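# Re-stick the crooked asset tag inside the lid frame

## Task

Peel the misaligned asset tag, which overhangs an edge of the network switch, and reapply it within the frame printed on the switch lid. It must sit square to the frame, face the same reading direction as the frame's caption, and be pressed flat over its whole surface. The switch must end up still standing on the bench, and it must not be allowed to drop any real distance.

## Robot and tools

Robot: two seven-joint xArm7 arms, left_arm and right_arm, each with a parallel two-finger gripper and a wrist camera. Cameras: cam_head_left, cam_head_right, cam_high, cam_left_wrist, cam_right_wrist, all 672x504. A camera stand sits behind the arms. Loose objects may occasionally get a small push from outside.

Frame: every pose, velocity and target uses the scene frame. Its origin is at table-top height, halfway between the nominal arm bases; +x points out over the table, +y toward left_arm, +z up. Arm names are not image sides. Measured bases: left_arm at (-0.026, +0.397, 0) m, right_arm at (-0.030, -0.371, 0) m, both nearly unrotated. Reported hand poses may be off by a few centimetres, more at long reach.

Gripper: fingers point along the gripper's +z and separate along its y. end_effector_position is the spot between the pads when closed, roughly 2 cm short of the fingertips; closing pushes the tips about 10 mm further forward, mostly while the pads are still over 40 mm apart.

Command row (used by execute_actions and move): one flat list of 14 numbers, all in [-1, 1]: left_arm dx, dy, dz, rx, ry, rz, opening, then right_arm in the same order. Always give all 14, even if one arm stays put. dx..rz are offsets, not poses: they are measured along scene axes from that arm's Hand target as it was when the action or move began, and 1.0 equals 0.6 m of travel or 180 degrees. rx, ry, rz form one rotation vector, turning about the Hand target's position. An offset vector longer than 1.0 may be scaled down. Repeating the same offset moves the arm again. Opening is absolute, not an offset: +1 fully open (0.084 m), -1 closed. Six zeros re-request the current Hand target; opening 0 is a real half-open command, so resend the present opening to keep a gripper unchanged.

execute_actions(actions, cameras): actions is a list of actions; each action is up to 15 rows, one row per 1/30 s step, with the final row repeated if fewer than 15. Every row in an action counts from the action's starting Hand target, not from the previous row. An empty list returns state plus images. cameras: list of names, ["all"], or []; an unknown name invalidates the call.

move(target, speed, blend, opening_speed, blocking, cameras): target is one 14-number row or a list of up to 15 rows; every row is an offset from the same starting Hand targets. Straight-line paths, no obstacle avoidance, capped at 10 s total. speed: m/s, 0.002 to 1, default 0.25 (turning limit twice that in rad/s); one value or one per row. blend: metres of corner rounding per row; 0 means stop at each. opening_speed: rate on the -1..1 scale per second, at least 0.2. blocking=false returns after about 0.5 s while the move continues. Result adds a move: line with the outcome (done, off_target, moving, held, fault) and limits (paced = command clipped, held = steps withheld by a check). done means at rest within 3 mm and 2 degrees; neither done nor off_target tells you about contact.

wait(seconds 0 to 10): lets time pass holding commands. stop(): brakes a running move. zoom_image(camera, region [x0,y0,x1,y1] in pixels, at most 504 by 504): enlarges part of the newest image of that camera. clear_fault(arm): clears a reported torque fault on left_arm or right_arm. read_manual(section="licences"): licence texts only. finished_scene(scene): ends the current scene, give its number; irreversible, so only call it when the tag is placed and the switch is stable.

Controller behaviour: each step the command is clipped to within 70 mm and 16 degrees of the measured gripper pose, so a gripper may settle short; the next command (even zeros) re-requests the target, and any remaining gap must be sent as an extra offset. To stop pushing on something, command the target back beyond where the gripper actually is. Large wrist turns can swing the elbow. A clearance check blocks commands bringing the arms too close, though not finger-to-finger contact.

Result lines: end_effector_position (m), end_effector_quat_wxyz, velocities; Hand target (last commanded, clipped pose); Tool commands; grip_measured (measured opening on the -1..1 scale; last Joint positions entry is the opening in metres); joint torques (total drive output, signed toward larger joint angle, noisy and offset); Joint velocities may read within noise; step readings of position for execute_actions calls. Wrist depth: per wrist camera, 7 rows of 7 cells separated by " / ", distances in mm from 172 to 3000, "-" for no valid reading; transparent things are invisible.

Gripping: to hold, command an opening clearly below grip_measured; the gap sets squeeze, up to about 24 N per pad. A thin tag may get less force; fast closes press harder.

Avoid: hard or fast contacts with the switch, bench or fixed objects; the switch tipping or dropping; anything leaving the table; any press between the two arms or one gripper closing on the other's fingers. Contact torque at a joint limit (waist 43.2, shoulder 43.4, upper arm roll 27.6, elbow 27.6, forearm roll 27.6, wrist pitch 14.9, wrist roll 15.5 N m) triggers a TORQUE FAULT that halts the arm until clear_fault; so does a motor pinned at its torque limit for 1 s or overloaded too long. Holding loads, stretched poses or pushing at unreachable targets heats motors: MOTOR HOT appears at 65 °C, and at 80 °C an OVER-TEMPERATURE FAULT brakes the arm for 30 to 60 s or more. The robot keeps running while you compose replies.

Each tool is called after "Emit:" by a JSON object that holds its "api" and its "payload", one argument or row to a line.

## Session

Emit:
{"api": "execute_actions", "payload": {
  "actions": []
}}

Emit:
{"api": "zoom_image", "payload": {
  "camera": "cam_high",
  "region": [240, 120, 400, 240]
}}

Scene clock: 0.00 s.
left_arm: end_effector_position=(+0.6211, -0.0001, +0.3613) grip_measured=+1.00 end_effector_quat_wxyz=(-0.113, +0.755, +0.046, +0.644) | right_arm: end_effector_position=(+0.3058, -0.2349, +0.1986) grip_measured=+1.00 end_effector_quat_wxyz=(+0.067, +0.745, -0.478, +0.461)
Joint positions: left_arm=[-0.747 0.576 -0.023 1.754 1.661 1.006 -1.831 0.084] | right_arm=[-0.363 -0.878 1.209 0.416 -0.249 0.691 2.07 0.084]
Joint velocities: within noise
Joint torques (N m): no reading
Wrist depth (mm): cam_left_wrist=[1468 1411 1348 1310 1264 1209 1170 / 1506 1431 1383 1337 1297 1248 1180 / 1513 1465 1414 1350 1317 1264 1211 / 1571 1487 1434 1377 1320 1276 1217 / 1589 1526 1474 1408 1356 1290 1239 / 1582 1516 1455 1402 1337 1292 1250 / 1661 1585 1516 1452 1391 1348 1290] | cam_right_wrist=[1546 1719 1979 2220 2654 2805 705 / 1585 1799 1930 840 743 671 620 / 1607 1715 754 689 629 586 538 / 1550 696 645 585 541 508 471 / 636 593 555 509 474 449 421 / 559 522 487 454 424 404 380 / 497 461 439 412 392 368 347]
Hand target: left_arm +0.6211, -0.0001, +0.3613; -0.113, +0.755, +0.046, +0.644 | right_arm +0.3058, -0.2349, +0.1986; +0.067, +0.745, -0.478, +0.461
Tool commands: left_gripper/opening=+1.0 right_gripper/opening=+1.0

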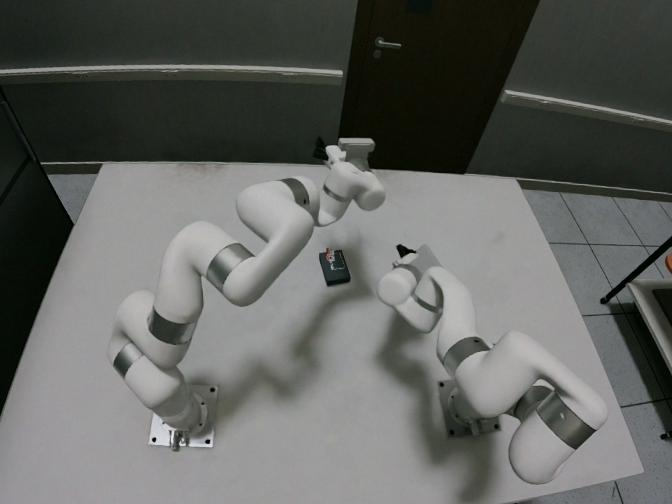

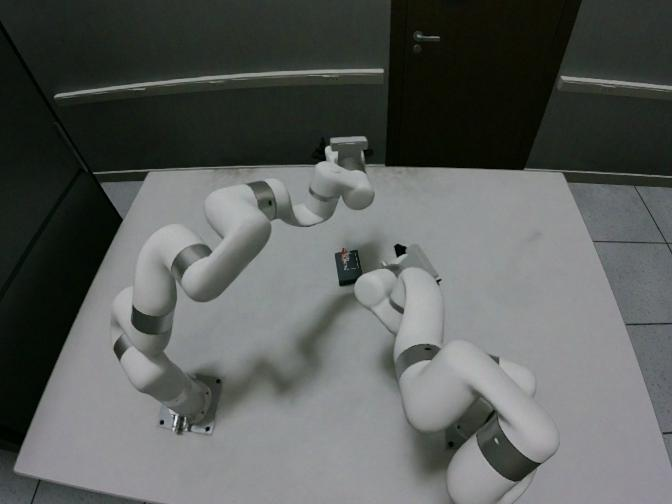

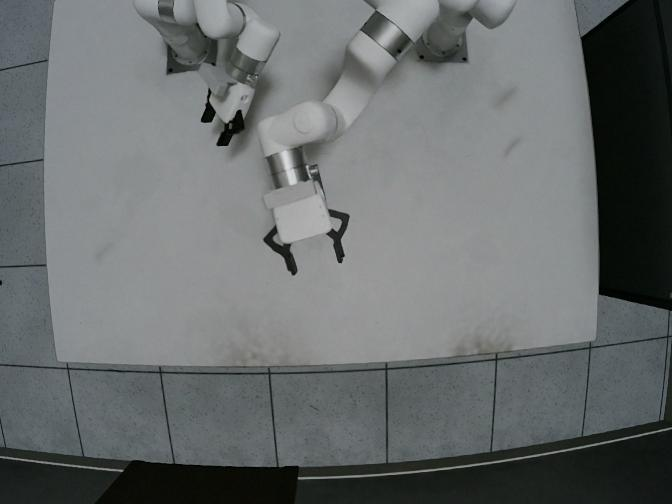

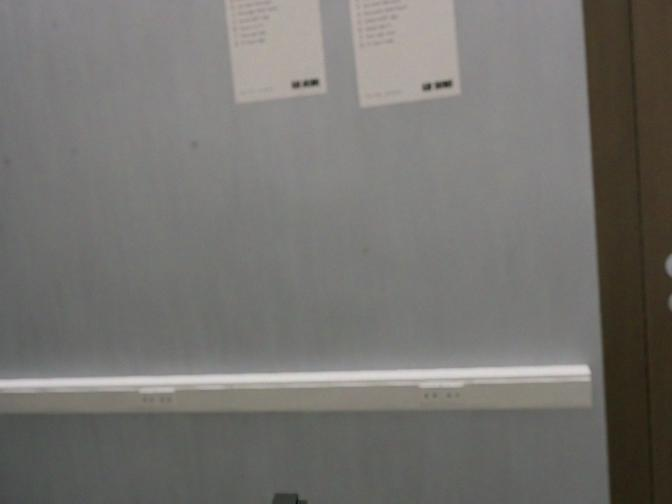

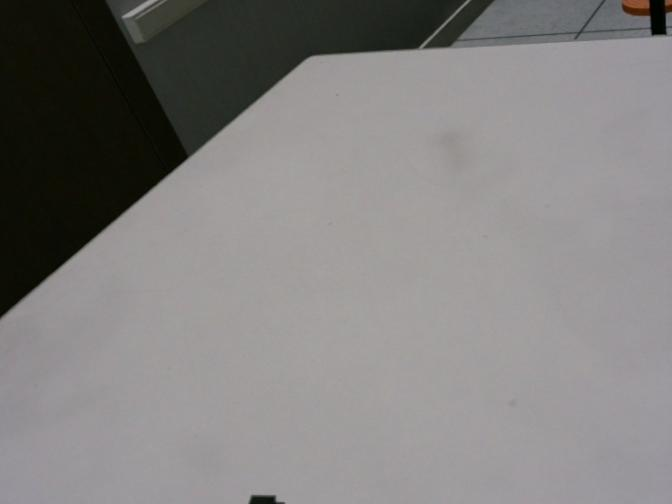

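Scaled by 3.150 from the camera's 672x504 image, which has a finer 960x720 frame.

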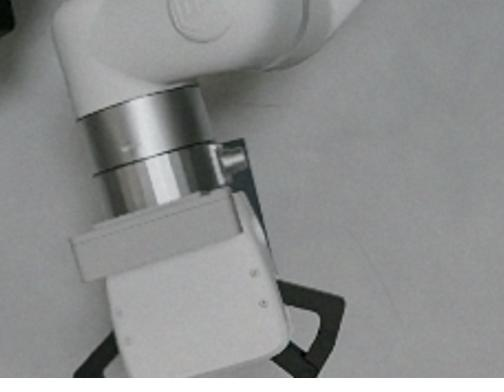

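Emit:
{"api": "zoom_image", "payload": {
  "camera": "cam_head_right",
  "region": [310, 230, 380, 300]
}}

Emit:
{"api": "zoom_image", "payload": {
  "camera": "cam_head_left",
  "region": [300, 230, 370, 300]
}}

Scaled by 7.200 from the camera's 672x504 image, which has a finer 960x720 frame.

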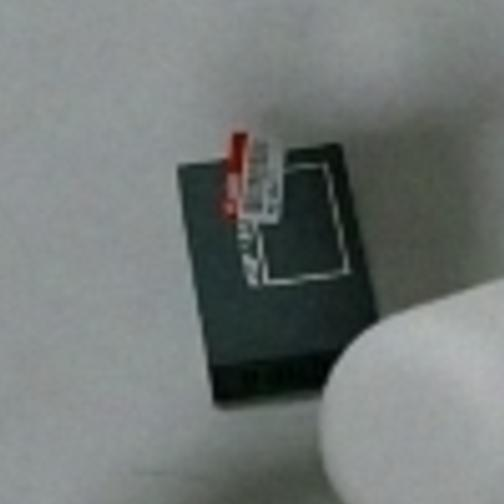

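Scaled by 7.200 from the camera's 672x504 image, which has a finer 960x720 frame.

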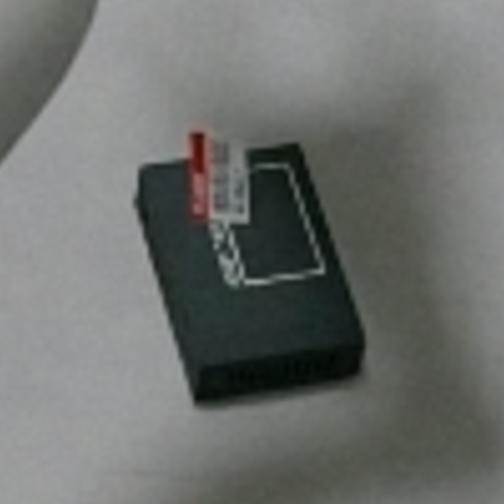

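Emit:
{"api": "move", "payload": {
  "target": [
    [0,0,0,0,0,0,1,-0.01,-0.142,0.15,0.15,0.034,0.17,0],
    [0,0,0,0,0,0,1,-0.01,-0.142,0.086,0.3017,0.0685,0.3399,-0.5]
  ],
  "speed": 0.25,
  "blend": [0.05,0]
}}

Emit:
{"api": "move", "payload": {
  "target": [
    [-0.15,0.08,0.05,-0.31,-0.055,0.365,1,0,0,0,0,0,0,-0.5],
    [-0.2227,0.021,-0.269,-0.6257,-0.1098,0.7336,1,0,0,0,0,0,0,-0.5]
  ],
  "speed": 0.3,
  "blend": [0.05,0],
  "cameras": ["cam_left_wrist","cam_head_left","cam_right_wrist"]
}}

Scene clock: 7.93 s.
left_arm: end_effector_position=(+0.6211, -0.0001, +0.3613) grip_measured=+1.00 end_effector_quat_wxyz=(-0.113, +0.755, +0.046, +0.644) | right_arm: end_effector_position=(+0.2998, -0.3201, +0.2502) grip_measured=-0.52 end_effector_quat_wxyz=(-0.451, +0.867, -0.188, +0.098)
Joint positions: left_arm=[-0.747 0.576 -0.023 1.754 1.661 1.006 -1.831 0.084] | right_arm=[0.654 -1.094 -0.993 0.329 0.085 0.756 0.251 0.021]
Joint torques (N m): left_arm=[0.07 -51.34 -0.49 12.65 1.17 0.81 -0.24] | right_arm=[5.66 6.94 7.29 15.74 3.29 -0.22 -1.34]
Wrist depth (mm): cam_left_wrist=[1468 1405 1350 1310 1250 1222 1166 / 1506 1437 1386 1337 1281 1237 1172 / 1533 1471 1408 1356 1307 1262 1211 / 1553 1506 1431 1377 1320 1281 1226 / 1596 1536 1468 1405 1340 1305 1239 / 1600 1516 1458 1408 1343 1288 1255 / 1649 1589 1526 1455 1388 1340 1285] | cam_right_wrist=[2020 2050 806 621 506 425 379 / 2286 1031 804 619 504 441 379 / 2604 1032 801 617 502 440 378 / 2547 1028 798 615 499 441 378 / 1455 1017 795 556 499 439 377 / 1372 1008 798 524 498 438 376 / 1325 1022 792 610 499 420 376]
Hand target: left_arm +0.6211, -0.0001, +0.3613; -0.113, +0.755, +0.046, +0.644 | right_arm +0.2998, -0.3201, +0.2502; -0.451, +0.867, -0.188, +0.098
Off the commanded pose: left_arm 0.000 m, 0 deg | right_arm 0.000 m, 0 deg.
move: done

Scene clock: 14.33 s.
left_arm: end_effector_position=(+0.4875, +0.0125, +0.1999) grip_measured=+1.00 end_effector_quat_wxyz=(+0.000, +0.000, +1.000, +0.000) | right_arm: end_effector_position=(+0.2998, -0.3201, +0.2502) grip_measured=-0.52 end_effector_quat_wxyz=(-0.451, +0.867, -0.188, +0.098)
Joint positions: left_arm=[-0.367 0.664 -0.408 1.922 0.256 1.309 -3.916 0.084] | right_arm=[0.654 -1.094 -0.993 0.329 0.085 0.756 0.251 0.021]
Joint torques (N m): left_arm=[7.12 -59.99 -7.61 10.28 -2.49 -3.29 -2.95] | right_arm=[5.33 6.81 7.2 15.62 3.4 -0.27 -1.38]
Wrist depth (mm): cam_left_wrist=[333 334 333 332 331 332 331 / 334 333 333 332 331 331 330 / 332 333 331 300 300 330 330 / 332 332 331 300 299 329 328 / 331 331 330 299 298 329 327 / 330 329 331 329 328 328 327 / 330 329 328 328 327 328 326] | cam_right_wrist=[2026 2080 806 619 503 423 379 / 2302 1036 804 617 502 441 379 / 2654 1014 799 615 502 439 379 / 400 442 798 613 501 439 378 / 480 1026 796 559 501 438 376 / 1375 1025 790 527 498 438 376 / 1322 1020 789 609 499 421 375]
Hand target: left_arm +0.4875, +0.0125, +0.1999; +0.000, +0.000, +1.000, +0.000 | right_arm +0.2998, -0.3201, +0.2502; -0.451, +0.867, -0.188, +0.098
Off the commanded pose: left_arm 0.000 m, 0 deg | right_arm 0.000 m, 0 deg.
elbow stopped short (left arm): the move would have taken joint 4 (elbow) straighter than the controller allows.
move: done; limits=paced
Images, in order (width x height): cam_head_left 672x504, cam_left_wrist 672x504, cam_right_wrist 672x504.

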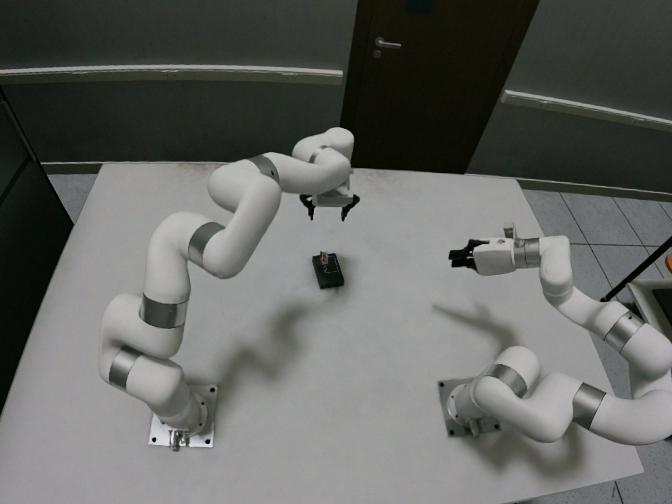

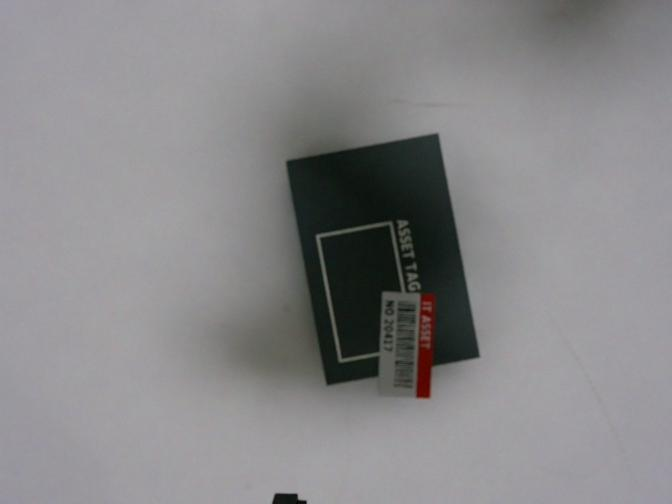

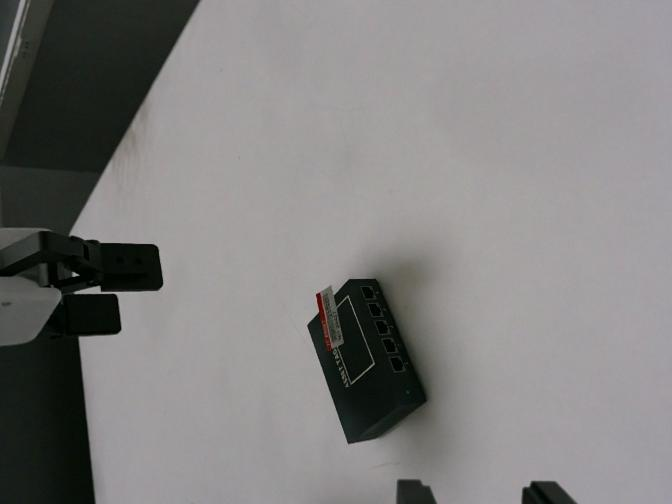

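Emit:
{"api": "move", "payload": {
  "target": [
    [-0.1073,-0.0168,-0.2,0,0,0.0562,1,0,0,0,0,0,0,-0.5],
    [-0.1073,-0.0168,-0.2963,0,0,0.0562,1,0,0,0,0,0,0,-0.5]
  ],
  "speed": [0.15,0.06],
  "cameras": ["cam_left_wrist"]
}}

Emit:
{"api": "move", "payload": {
  "target": [0,0,0,0,0,0,-0.5,0,0,0,0,0,0,-0.5],
  "opening_speed": 0.5,
  "cameras": ["cam_left_wrist","cam_head_left"]
}}

Scene clock: 18.83 s.
left_arm: end_effector_position=(+0.4231, +0.0025, +0.0222) grip_measured=+1.00 end_effector_quat_wxyz=(+0.000, -0.088, +0.996, +0.000) | right_arm: end_effector_position=(+0.2998, -0.3201, +0.2502) grip_measured=-0.52 end_effector_quat_wxyz=(-0.451, +0.867, -0.188, +0.098)
Joint positions: left_arm=[-0.414 0.716 -0.349 1.473 0.315 0.814 -4.233 0.084] | right_arm=[0.654 -1.094 -0.993 0.329 0.085 0.756 0.251 0.021]
Joint torques (N m): left_arm=[-6.71 -39.37 -1.12 12.01 2.58 -2.9 -2.82] | right_arm=[5.33 6.81 7.22 15.47 3.3 -0.28 -1.42]
Wrist depth (mm): cam_left_wrist=[- - - - - - - / - - - - - - - / - - - - - - - / - - - - - - - / - - - - - - - / - - - - - - - / - - - - - - -] | cam_right_wrist=[2014 2068 809 620 506 426 380 / 2325 1031 809 617 504 441 379 / 2614 1028 798 617 501 438 377 / 2547 1029 797 616 502 441 377 / 1271 418 452 509 500 437 377 / 376 411 480 528 498 437 377 / 397 1014 794 609 498 420 375]
Hand target: left_arm +0.4231, +0.0025, +0.0222; +0.000, -0.088, +0.996, +0.000 | right_arm +0.2998, -0.3201, +0.2502; -0.451, +0.867, -0.188, +0.098
Off the commanded pose: left_arm 0.000 m, 0 deg | right_arm 0.000 m, 0 deg.
move: done
Images, in order (width x height): cam_left_wrist 672x504.

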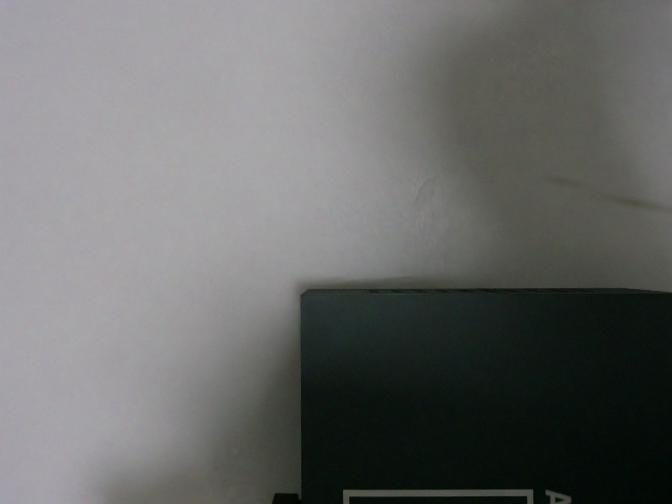

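Scene clock: 22.03 s.
left_arm: end_effector_position=(+0.4231, +0.0025, +0.0222) grip_measured=+0.75 end_effector_quat_wxyz=(+0.000, -0.088, +0.996, +0.000) | right_arm: end_effector_position=(+0.2998, -0.3201, +0.2502) grip_measured=-0.52 end_effector_quat_wxyz=(-0.451, +0.867, -0.188, +0.098)
Joint positions: left_arm=[-0.415 0.716 -0.349 1.473 0.315 0.813 -4.233 0.075] | right_arm=[0.654 -1.094 -0.993 0.329 0.085 0.756 0.251 0.021]
Joint torques (N m): left_arm=[11.81 -29.14 -0.21 4.93 1.1 2.56 1.63] | right_arm=[5.25 6.9 7.26 15.2 3.43 -0.3 -1.37]
Wrist depth (mm): cam_left_wrist=[- - - - - - - / - - - - - - - / - - - - - - - / - - - - - - - / - - - - - - - / - - - - - - - / - - - - - - -] | cam_right_wrist=[2014 2062 800 620 503 425 380 / 2302 1032 799 619 503 441 379 / 2624 1031 799 617 502 440 378 / 2510 1031 798 616 502 439 378 / 1266 419 451 511 500 439 377 / 375 410 480 526 497 438 376 / 396 1005 791 610 497 420 375]
Hand target: left_arm +0.4231, +0.0025, +0.0222; +0.000, -0.088, +0.996, +0.000 | right_arm +0.2998, -0.3201, +0.2502; -0.451, +0.867, -0.188, +0.098
Off the commanded pose: left_arm 0.000 m, 0 deg | right_arm 0.000 m, 0 deg.
move: done
Images, in order (width x height): cam_head_left 672x504, cam_left_wrist 672x504.

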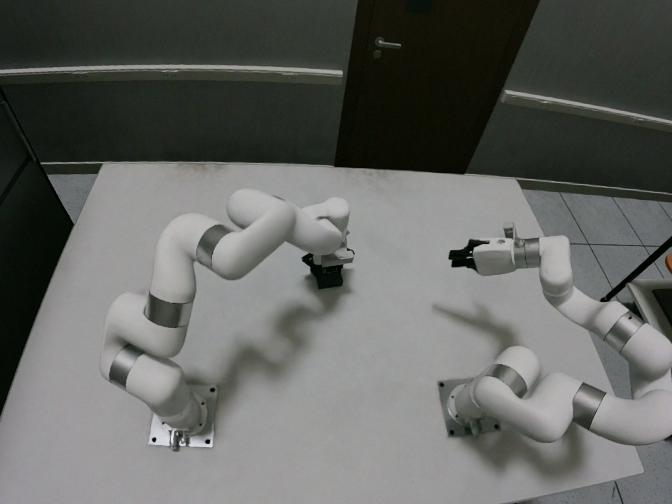

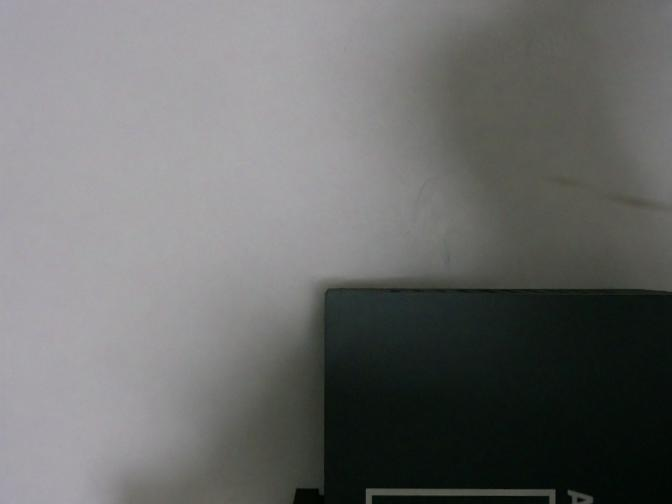

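Emit:
{"api": "move", "payload": {
  "target": [
    [0,0,0.01,0,0,0,-0.5,0,0,0,0,0,0,-0.5],
    [-0.01,-0.075,0.01,0,0,-0.346,-0.5,0,0,0,0,0,0,-0.5],
    [-0.0195,-0.15,0.01,0,0,-0.6928,-0.5,0,0,0,0,0,0,-0.5],
    [-0.0195,-0.15,0.001,0,0,-0.6928,-0.5,0,0,0,0,0,0,-0.5]
  ],
  "speed": [0.03,0.3,0.3,0.02],
  "blend": [0,0.02,0,0],
  "cameras": ["cam_left_wrist","cam_right_wrist","cam_head_left"]
}}

Scene clock: 27.90 s.
left_arm: end_effector_position=(+0.4114, -0.0875, +0.0231) grip_measured=+0.75 end_effector_quat_wxyz=(+0.000, +0.842, +0.540, +0.000) | right_arm: end_effector_position=(+0.2998, -0.3201, +0.2502) grip_measured=-0.52 end_effector_quat_wxyz=(-0.451, +0.867, -0.188, +0.098)
Joint positions: left_arm=[-0.363 1.002 -0.7 1.818 0.675 1.054 -2.318 0.075] | right_arm=[0.654 -1.094 -0.993 0.329 0.085 0.756 0.251 0.021]
Joint torques (N m): left_arm=[-8.73 -31.12 -4.45 11.11 3.39 -6.73 -2.22] | right_arm=[5.35 6.81 7.25 15.07 3.23 -0.31 -1.35]
Wrist depth (mm): cam_left_wrist=[- - - - - - - / - - - - - - - / - - - - - - - / - - - - - - - / - - - - - - - / - - - - - - - / - - - - - - -] | cam_right_wrist=[2038 2056 806 620 504 425 379 / 2348 1036 806 617 503 441 379 / 2604 1028 800 617 500 438 378 / 2510 1031 742 422 479 439 377 / 303 331 362 397 454 438 376 / 296 325 364 396 454 436 377 / 326 1022 740 549 496 419 375]
Hand target: left_arm +0.4114, -0.0875, +0.0228; +0.000, +0.842, +0.540, +0.000 | right_arm +0.2998, -0.3201, +0.2502; -0.451, +0.867, -0.188, +0.098
Off the commanded pose: left_arm 0.000 m, 0 deg | right_arm 0.000 m, 0 deg.
move: done
Images, in order (width x height): cam_head_left 672x504, cam_left_wrist 672x504, cam_right_wrist 672x504.

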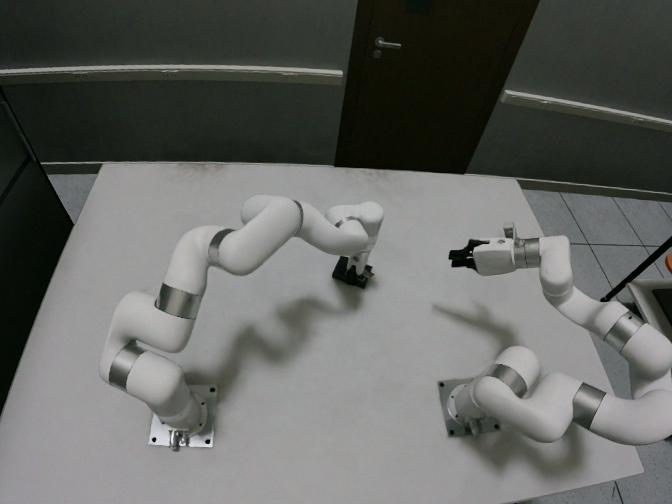

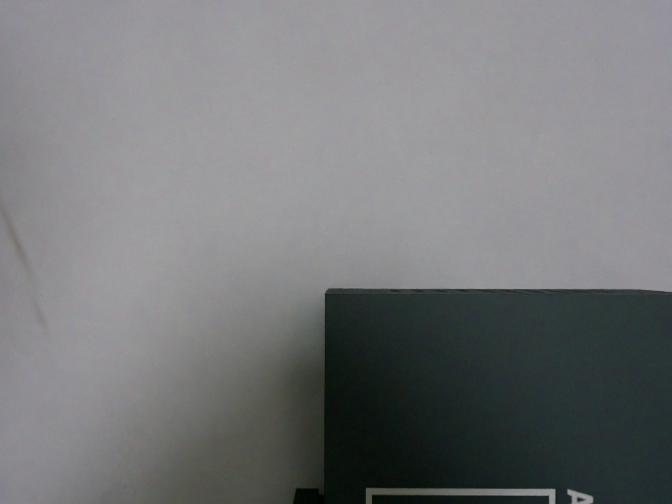

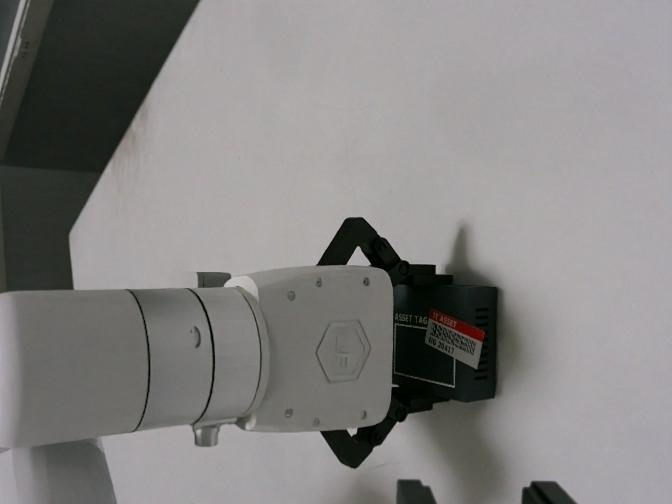

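Emit:
{"api": "move", "payload": {
  "target": [
    [0,0,0,0,0,0,1,0,0,0,0,0,0,-0.5],
    [0,0,0.15,0,0,0,1,0,0,0,0,0,0,-0.5],
    [0.0333,0.0857,0.15,-0.2273,0.104,0,1,0,0,0,0,0,0,-0.5]
  ],
  "speed": [0.05,0.15,0.2],
  "blend": [0,0.01,0],
  "opening_speed": 0.8,
  "cameras": ["cam_left_wrist","cam_right_wrist"]
}}

Emit:
{"api": "zoom_image", "payload": {
  "camera": "cam_right_wrist",
  "region": [352, 254, 522, 424]
}}

Scene clock: 34.63 s.
left_arm: end_effector_position=(+0.4314, -0.0361, +0.1128) grip_measured=+1.00 end_effector_quat_wxyz=(+0.207, +0.778, +0.499, -0.322) | right_arm: end_effector_position=(+0.2998, -0.3201, +0.2502) grip_measured=-0.52 end_effector_quat_wxyz=(-0.451, +0.867, -0.188, +0.098)
Joint positions: left_arm=[0.336 1.084 -1.156 1.463 0.226 0.78 -1.77 0.084] | right_arm=[0.654 -1.094 -0.993 0.329 0.085 0.756 0.251 0.021]
Joint torques (N m): left_arm=[7.07 -32.17 -19.42 4.42 -2.44 -3.07 2.73] | right_arm=[5.35 6.79 7.32 14.78 3.23 -0.3 -1.38]
Wrist depth (mm): cam_left_wrist=[- - - - - - - / 181 180 180 179 178 178 177 / 195 200 199 198 197 192 196 / 220 219 217 210 193 193 214 / 249 249 248 204 191 196 236 / 290 289 287 239 228 228 281 / 331 329 328 326 259 322 319] | cam_right_wrist=[1991 2074 806 621 506 425 379 / 2364 1029 800 621 501 441 378 / 2634 1036 806 617 502 440 378 / 2501 475 473 616 500 439 378 / 463 457 739 614 455 438 376 / 524 459 692 613 476 439 378 / 1335 1123 737 610 498 420 375]
Hand target: left_arm +0.4314, -0.0361, +0.1128; +0.207, +0.778, +0.499, -0.322 | right_arm +0.2998, -0.3201, +0.2502; -0.451, +0.867, -0.188, +0.098
Off the commanded pose: left_arm 0.000 m, 0 deg | right_arm 0.000 m, 0 deg.
move: done
Images, in order (width x height): cam_left_wrist 672x504, cam_right_wrist 672x504.

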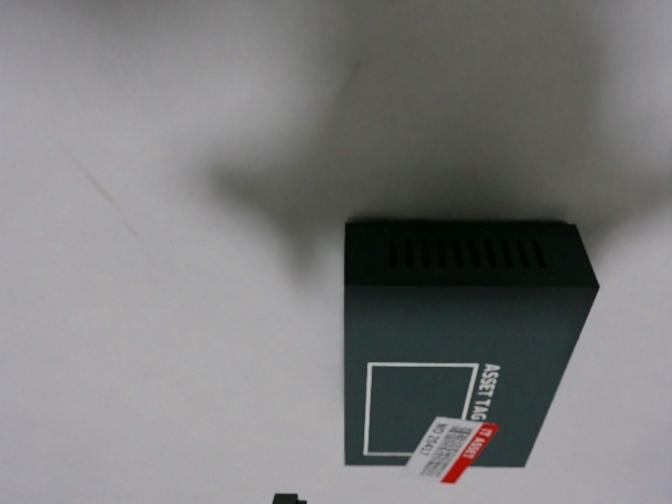

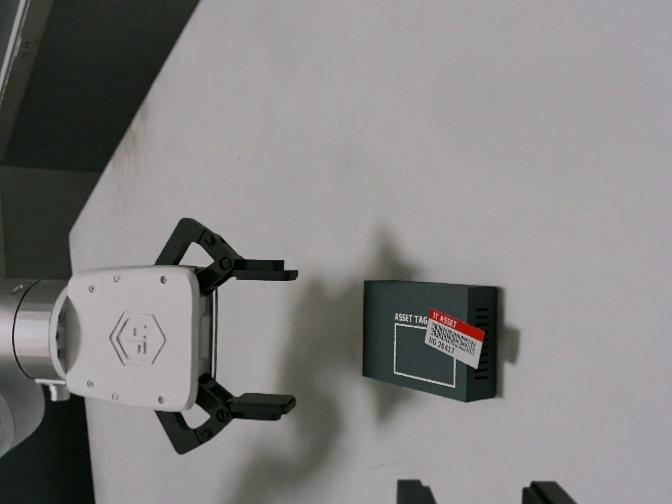

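Scaled by 2.965 from the camera's 672x504 image, which has a finer 960x720 frame.

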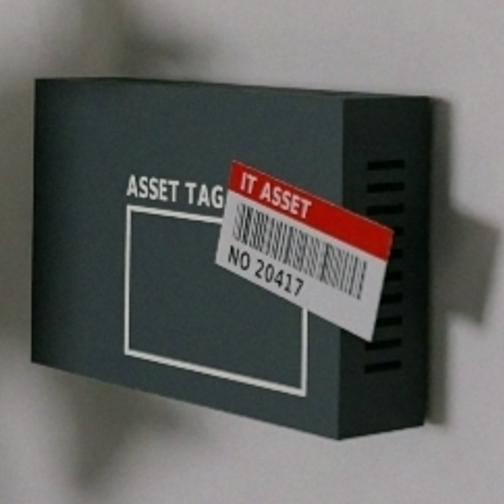

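Emit:
{"api": "move", "payload": {
  "target": [
    [0.02972,0.0436,-0.059,0,0,0,1,0,0,0,0,0,0,-0.5],
    [-0.0247,-0.0535,-0.0773,0,0,0,1,0,0,0,0,0,0,-0.5],
    [-0.054,-0.1178,-0.148,0,0,0,1,0,0,0,0,0,0,-0.5]
  ],
  "speed": [0.15,0.1,0.05],
  "cameras": ["cam_right_wrist","cam_left_wrist"]
}}

Scene clock: 42.90 s.
left_arm: end_effector_position=(+0.3990, -0.1068, +0.0240) grip_measured=+1.00 end_effector_quat_wxyz=(+0.207, +0.778, +0.499, -0.322) | right_arm: end_effector_position=(+0.2998, -0.3201, +0.2502) grip_measured=-0.52 end_effector_quat_wxyz=(-0.451, +0.867, -0.188, +0.098)
Joint positions: left_arm=[0.109 1.239 -1.029 1.535 0.288 0.593 -1.794 0.084] | right_arm=[0.654 -1.094 -0.993 0.329 0.085 0.756 0.251 0.021]
Joint torques (N m): left_arm=[-5.89 -35.73 -13.46 7.48 2.99 -3.25 -2.78] | right_arm=[5.45 6.81 7.29 14.67 3.26 -0.3 -1.37]
Wrist depth (mm): cam_left_wrist=[- - - - - - - / - - - - - - - / - - - - - - - / - - - - - - - / - - - - - - - / - - - - - - - / - - - - - - -] | cam_right_wrist=[2014 2068 810 620 503 425 379 / 2309 1029 805 620 502 443 378 / 2595 1028 802 616 502 439 379 / 2510 1028 740 456 479 440 376 / 466 460 452 444 454 438 376 / 484 478 458 447 454 437 376 / 436 457 790 549 497 420 375]
Hand target: left_arm +0.3990, -0.1068, +0.0240; +0.207, +0.778, +0.499, -0.322 | right_arm +0.2998, -0.3201, +0.2502; -0.451, +0.867, -0.188, +0.098
Off the commanded pose: left_arm 0.000 m, 0 deg | right_arm 0.000 m, 0 deg.
move: done
Images, in order (width x height): cam_left_wrist 672x504, cam_right_wrist 672x504.

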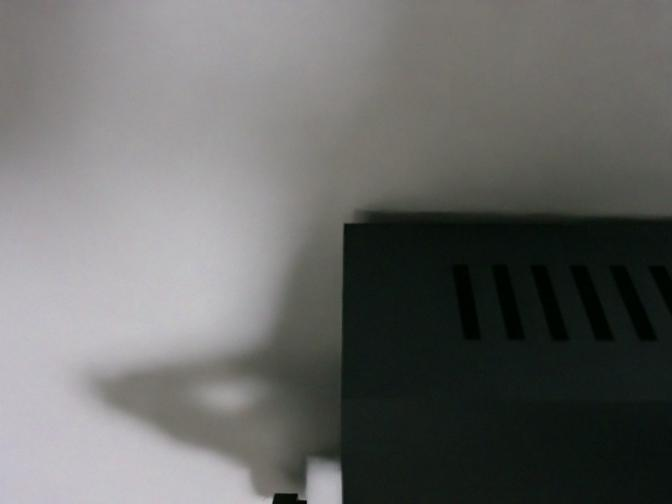

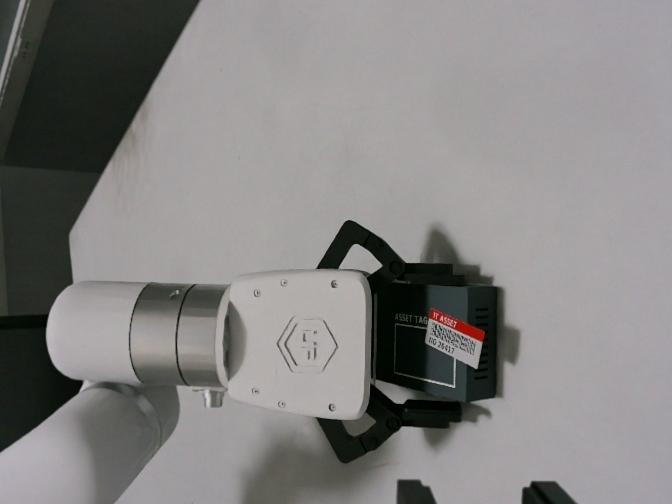

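Emit:
{"api": "zoom_image", "payload": {
  "camera": "cam_right_wrist",
  "region": [370, 260, 530, 420]
}}

Emit:
{"api": "move", "payload": {
  "target": [0,0,0,0,0,0,-0.5,0,0,0,0,0,0,-0.5],
  "opening_speed": 0.5,
  "cameras": ["cam_right_wrist"]
}}

Emit:
{"api": "zoom_image", "payload": {
  "camera": "cam_right_wrist",
  "region": [370, 260, 530, 420]
}}

Scaled by 3.150 from the camera's 672x504 image, which has a finer 960x720 frame.

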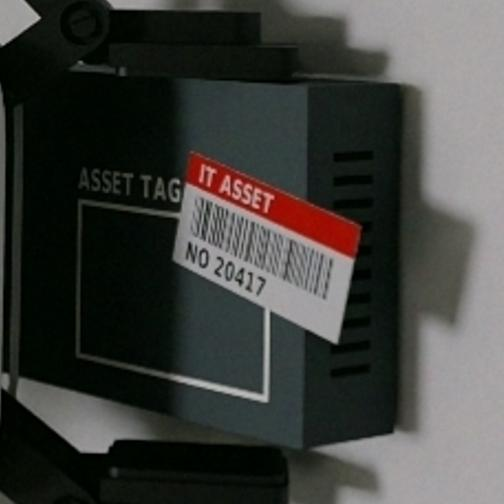

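Scene clock: 47.33 s.
left_arm: end_effector_position=(+0.3990, -0.1068, +0.0240) grip_measured=+0.76 end_effector_quat_wxyz=(+0.207, +0.778, +0.499, -0.322) | right_arm: end_effector_position=(+0.2998, -0.3201, +0.2502) grip_measured=-0.52 end_effector_quat_wxyz=(-0.451, +0.867, -0.188, +0.098)
Joint positions: left_arm=[0.109 1.239 -1.029 1.535 0.288 0.593 -1.794 0.075] | right_arm=[0.654 -1.094 -0.993 0.329 0.085 0.756 0.251 0.021]
Joint torques (N m): left_arm=[-7.32 -36.66 -13.04 -0.51 1.76 2.85 -2.22] | right_arm=[5.03 6.8 7.21 14.42 3.37 -0.24 -1.32]
Wrist depth (mm): cam_left_wrist=[- - - - - - - / - - - - - - - / - - - - - - - / - - - - - - - / - - - - - - - / - - - - - - - / - - - - - - -] | cam_right_wrist=[2032 2044 806 619 503 424 379 / 2325 1039 803 619 503 439 378 / 2624 1039 801 619 502 439 379 / 2519 1031 743 461 478 440 377 / 467 460 450 444 454 437 377 / 485 481 458 444 453 437 377 / 436 456 790 580 498 421 375]
Hand target: left_arm +0.3990, -0.1068, +0.0240; +0.207, +0.778, +0.499, -0.322 | right_arm +0.2998, -0.3201, +0.2502; -0.451, +0.867, -0.188, +0.098
Off the commanded pose: left_arm 0.000 m, 0 deg | right_arm 0.000 m, 0 deg.
move: done
Images, in order (width x height): cam_right_wrist 672x504.

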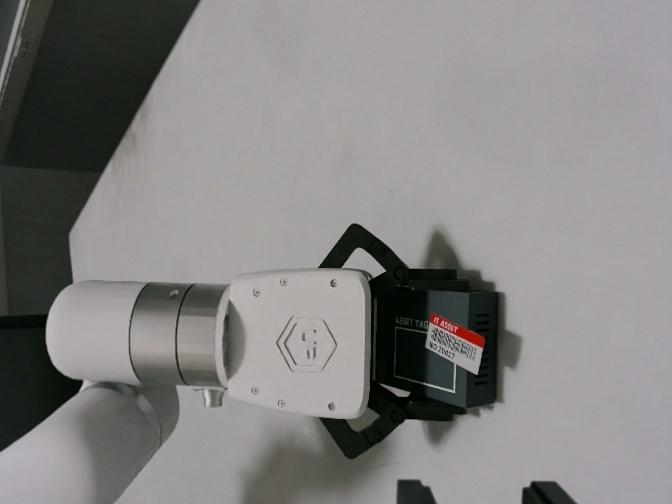

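Scaled by 3.150 from the camera's 672x504 image, which has a finer 960x720 frame.

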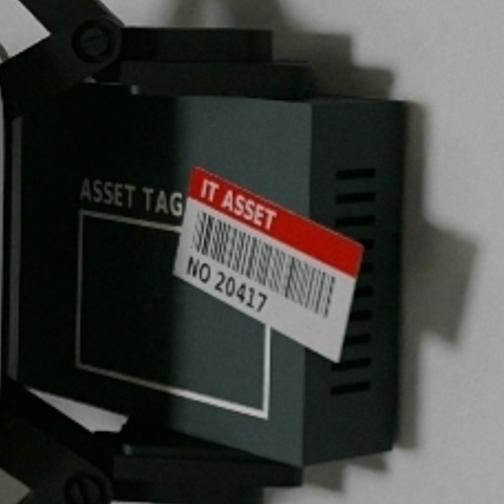

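Emit:
{"api": "move", "payload": {
  "target": [
    [0,0,0,0,0,0,-0.5,0.1047,0.2252,-0.1503,0,0,0,-0.5],
    [0,0,0,0,0,0,-0.5,0.1047,0.2252,-0.333,0,0,0,-0.5]
  ],
  "speed": [0.2,0.12],
  "cameras": ["cam_right_wrist"]
}}

Emit:
{"api": "zoom_image", "payload": {
  "camera": "cam_right_wrist",
  "region": [170, 150, 672, 504]
}}

Scene clock: 51.83 s.
left_arm: end_effector_position=(+0.3990, -0.1068, +0.0240) grip_measured=+0.76 end_effector_quat_wxyz=(+0.207, +0.778, +0.499, -0.322) | right_arm: end_effector_position=(+0.3626, -0.1849, +0.0504) grip_measured=-0.52 end_effector_quat_wxyz=(-0.451, +0.867, -0.188, +0.098)
Joint positions: left_arm=[0.109 1.239 -1.029 1.535 0.288 0.593 -1.794 0.075] | right_arm=[1.858 -1.101 -1.845 0.387 0.313 -0.255 -0.216 0.021]
Joint torques (N m): left_arm=[-6.69 -36.41 -13.5 -0.1 2.29 2.72 -1.78] | right_arm=[5.41 4.47 10.03 5.53 -5.2 -1.75 -1.39]
Wrist depth (mm): cam_left_wrist=[- - - - - - - / - - - - - - - / - - - - - - - / - - - - - - - / - - - - - - - / - - - - - - - / - - - - - - -] | cam_right_wrist=[700 474 332 271 218 182 - / 693 472 331 270 217 189 - / 693 428 331 270 217 189 - / - 227 306 269 216 188 - / 210 206 216 209 209 188 - / 208 205 253 208 205 187 - / 208 204 253 207 205 180 -]
Hand target: left_arm +0.3990, -0.1068, +0.0240; +0.207, +0.778, +0.499, -0.322 | right_arm +0.3626, -0.1849, +0.0504; -0.451, +0.867, -0.188, +0.098
Off the commanded pose: left_arm 0.000 m, 0 deg | right_arm 0.000 m, 0 deg.
move: done
Images, in order (width x height): cam_right_wrist 672x504.

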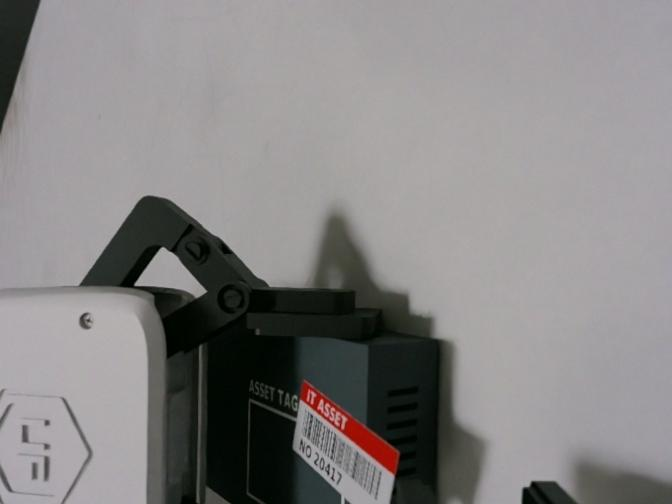

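Scaled by 1.004 from the camera's 672x504 image, which has a finer 960x720 frame.

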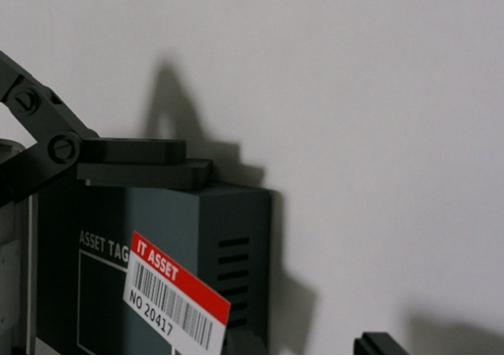

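Emit:
{"api": "move", "payload": {
  "target": [
    [0,0,0,0,0,0,-0.5,-0.0023,0.001,-0.0212,0,0,0,-0.5],
    [0,0,0,0,0,0,-0.5,0.0323,0.0767,-0.0212,0,0,0,-0.5]
  ],
  "speed": [0.1,0.06],
  "cameras": ["cam_right_wrist","cam_left_wrist"]
}}

Emit:
{"api": "zoom_image", "payload": {
  "camera": "cam_right_wrist",
  "region": [170, 150, 672, 504]
}}

Scene clock: 54.87 s.
left_arm: end_effector_position=(+0.3990, -0.1068, +0.0240) grip_measured=+0.76 end_effector_quat_wxyz=(+0.207, +0.778, +0.499, -0.322) | right_arm: end_effector_position=(+0.3820, -0.1389, +0.0377) grip_measured=-0.52 end_effector_quat_wxyz=(-0.451, +0.867, -0.188, +0.098)
Joint positions: left_arm=[0.109 1.239 -1.029 1.535 0.288 0.593 -1.794 0.075] | right_arm=[2.089 -1.18 -1.896 0.495 0.328 -0.375 -0.196 0.021]
Joint torques (N m): left_arm=[-5.93 -36.25 -13.8 -0.43 2.61 2.92 -1.51] | right_arm=[5.51 5.78 11.36 4.95 0.91 -1.8 1.36]
Wrist depth (mm): cam_left_wrist=[- - - - - - - / - - - - - - - / - - - - - - - / - - - - - - - / - - - - - - - / - - - - - - - / - - - - - - -] | cam_right_wrist=[638 431 302 246 198 172 - / 635 430 301 245 197 180 - / 627 387 300 245 197 179 - / - 179 174 230 197 179 - / 177 - - 182 196 - - / - - 208 183 - - - / - - 207 183 - - -]
Hand target: left_arm +0.3990, -0.1068, +0.0240; +0.207, +0.778, +0.499, -0.322 | right_arm +0.3820, -0.1389, +0.0377; -0.451, +0.867, -0.188, +0.098
Off the commanded pose: left_arm 0.000 m, 0 deg | right_arm 0.000 m, 0 deg.
move: done
Images, in order (width x height): cam_left_wrist 672x504, cam_right_wrist 672x504.

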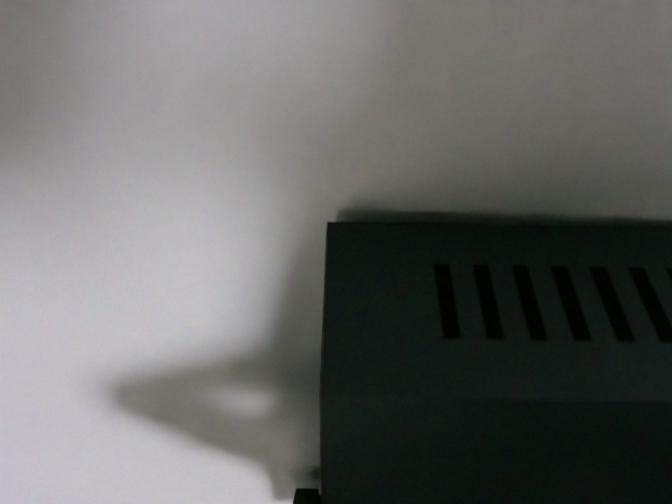

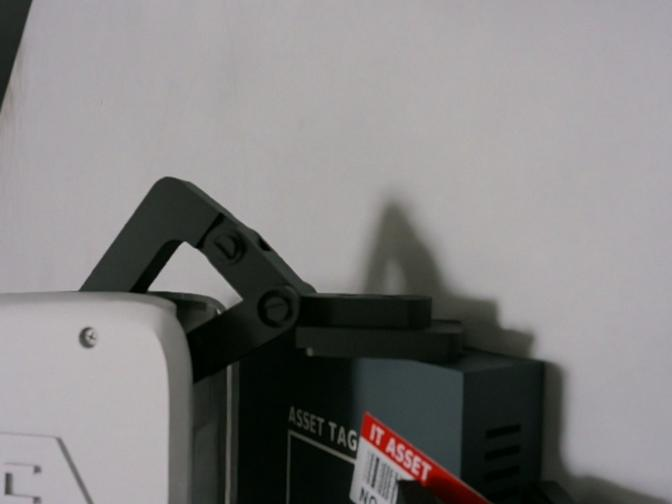

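Scaled by 1.004 from the camera's 672x504 image, which has a finer 960x720 frame.

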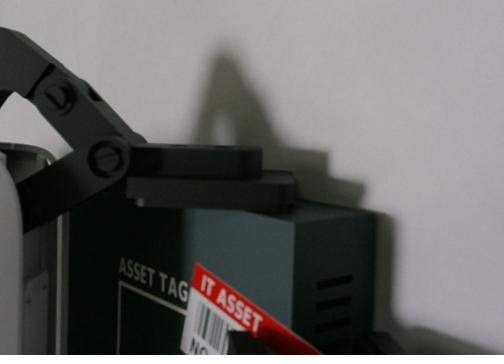

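Emit:
{"api": "move", "payload": {
  "target": [0,0,0,0,0,0,-0.5,0,0,0,0,0,0,-1],
  "opening_speed": 1,
  "cameras": ["cam_right_wrist"]
}}

Emit:
{"api": "move", "payload": {
  "target": [0,0,0,0,0,0,-0.5,0,0,0.03,0,0,0,-1],
  "speed": 0.01,
  "cameras": ["cam_right_wrist"]
}}

Scene clock: 56.13 s.
left_arm: end_effector_position=(+0.3990, -0.1068, +0.0240) grip_measured=+0.76 end_effector_quat_wxyz=(+0.207, +0.778, +0.499, -0.322) | right_arm: end_effector_position=(+0.3821, -0.1386, +0.0381) grip_measured=-0.84 end_effector_quat_wxyz=(-0.452, +0.867, -0.188, +0.098)
Joint positions: left_arm=[0.109 1.239 -1.029 1.535 0.288 0.593 -1.794 0.075] | right_arm=[2.089 -1.18 -1.896 0.495 0.328 -0.375 -0.196 0.007]
Joint torques (N m): left_arm=[-5.65 -36.4 -14.01 -0.06 2.35 2.88 -1.63] | right_arm=[-2.92 9.24 -7.66 -3.02 7.05 -1.85 0.51]
Wrist depth (mm): cam_left_wrist=[- - - - - - - / - - - - - - - / - - - - - - - / - - - - - - - / - - - - - - - / - - - - - - - / - - - - - - -] | cam_right_wrist=[660 444 309 251 201 175 - / 657 440 308 250 201 183 - / 653 397 305 249 200 182 - / 760 180 183 248 199 181 - / 176 195 - 182 199 181 - / - - 211 186 - - - / - - 210 186 - - -]
Hand target: left_arm +0.3990, -0.1068, +0.0240; +0.207, +0.778, +0.499, -0.322 | right_arm +0.3820, -0.1389, +0.0377; -0.451, +0.867, -0.188, +0.098
Off the commanded pose: left_arm 0.000 m, 0 deg | right_arm 0.000 m, 0 deg.
move: done
Images, in order (width x height): cam_right_wrist 672x504.

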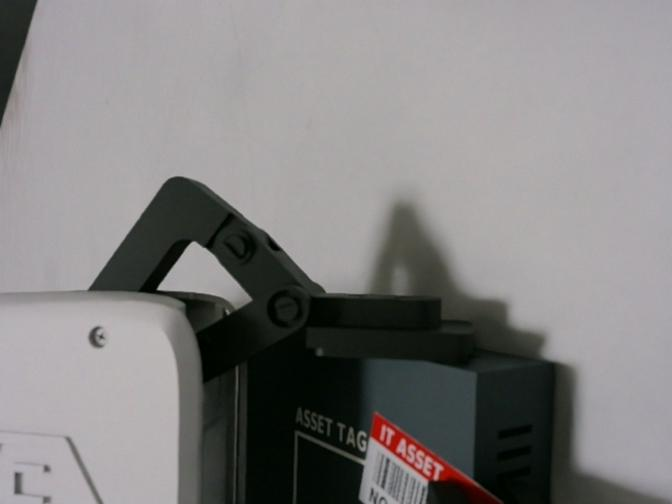

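Scene clock: 58.27 s.
left_arm: end_effector_position=(+0.3989, -0.1068, +0.0239) grip_measured=+0.75 end_effector_quat_wxyz=(+0.207, +0.778, +0.499, -0.322) | right_arm: end_effector_position=(+0.3820, -0.1389, +0.0556) grip_measured=-1.00 end_effector_quat_wxyz=(-0.451, +0.867, -0.188, +0.098)
Joint positions: left_arm=[0.109 1.239 -1.029 1.535 0.288 0.593 -1.794 0.075] | right_arm=[2.063 -1.126 -1.843 0.478 0.358 -0.348 -0.164 0]
Joint torques (N m): left_arm=[17.29 -35.58 -6.2 7.67 1.87 -2.3 -2.01] | right_arm=[-7.4 13.83 16.55 -0.02 0.91 -0.11 1.39]
Wrist depth (mm): cam_left_wrist=[- - - - - - - / - - - - - - - / - - - - - - - / - - - - - - - / - - - - - - - / - - - - - - - / - - - - - - -] | cam_right_wrist=[631 493 345 280 226 189 174 / 723 490 343 280 225 196 174 / 717 441 318 279 224 196 173 / - 483 187 262 224 195 173 / 176 185 203 179 194 187 173 / 173 - 194 217 184 - 173 / 172 - 186 217 183 - 172]
Hand target: left_arm +0.3990, -0.1068, +0.0240; +0.207, +0.778, +0.499, -0.322 | right_arm +0.3820, -0.1389, +0.0557; -0.451, +0.867, -0.188, +0.098
Off the commanded pose: left_arm 0.000 m, 0 deg | right_arm 0.000 m, 0 deg.
move: done
Images, in order (width x height): cam_right_wrist 672x504.

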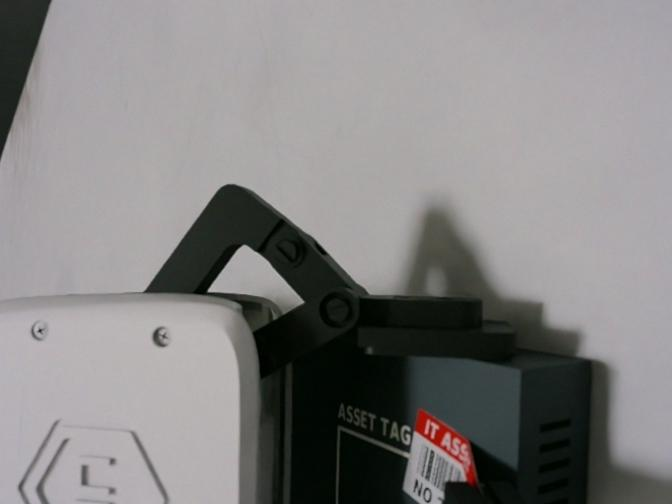

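Peeling. Continue.

Emit:
{"api": "move", "payload": {
  "target": [
    [0,0,0,0,0,0,-0.5,0.0035,0.0076,0.03,0,0,0,-1],
    [0,0,0,0,0,0,-0.5,0.0015,0.0035,0.09,0,0,0,-1],
    [0,0,0,0,0,0,-0.5,-0.0417,-0.0909,0.19,0,0,0,-1]
  ],
  "speed": [0.01,0.012,0.05],
  "cameras": ["cam_right_wrist"]
}}

Scene clock: 66.20 s.
left_arm: end_effector_position=(+0.3990, -0.1068, +0.0240) grip_measured=+0.75 end_effector_quat_wxyz=(+0.207, +0.778, +0.499, -0.322) | right_arm: end_effector_position=(+0.3570, -0.1934, +0.1697) grip_measured=-1.00 end_effector_quat_wxyz=(-0.451, +0.867, -0.188, +0.098)
Joint positions: left_arm=[0.109 1.239 -1.029 1.535 0.288 0.593 -1.794 0.075] | right_arm=[1.436 -0.833 -1.291 0.33 0.438 0.07 0.038 0]
Joint torques (N m): left_arm=[2.59 -46 -11.15 7.96 2.88 -0.59 -2.72] | right_arm=[-4.76 7.45 12.69 8.77 -4.6 0.04 1.4]
Wrist depth (mm): cam_left_wrist=[- - - - - - - / - - - - - - - / - - - - - - - / - - - - - - - / - - - - - - - / - - - - - - - / - - - - - - -] | cam_right_wrist=[1935 795 616 475 403 324 290 / 2249 791 615 472 402 336 289 / 2414 792 608 471 401 335 289 / 1098 781 608 500 302 335 288 / 306 298 294 286 290 293 278 / 297 288 291 285 320 294 278 / 316 343 293 286 316 293 278]
Hand target: left_arm +0.3990, -0.1068, +0.0240; +0.207, +0.778, +0.499, -0.322 | right_arm +0.3570, -0.1935, +0.1697; -0.451, +0.867, -0.188, +0.098
Off the commanded pose: left_arm 0.000 m, 0 deg | right_arm 0.000 m, 0 deg.
move: done
Images, in order (width x height): cam_right_wrist 672x504.

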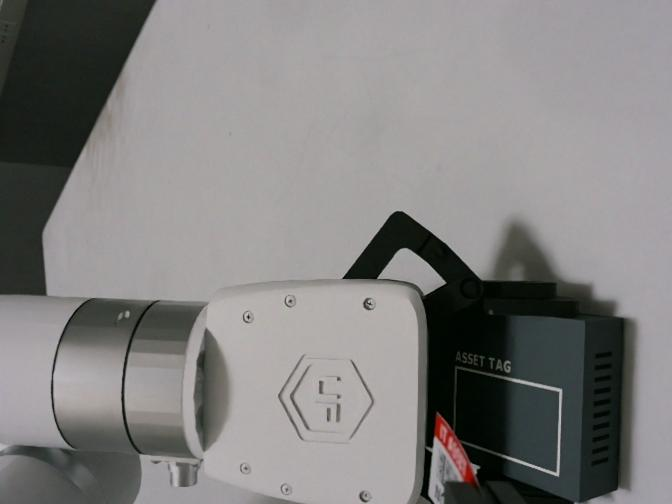

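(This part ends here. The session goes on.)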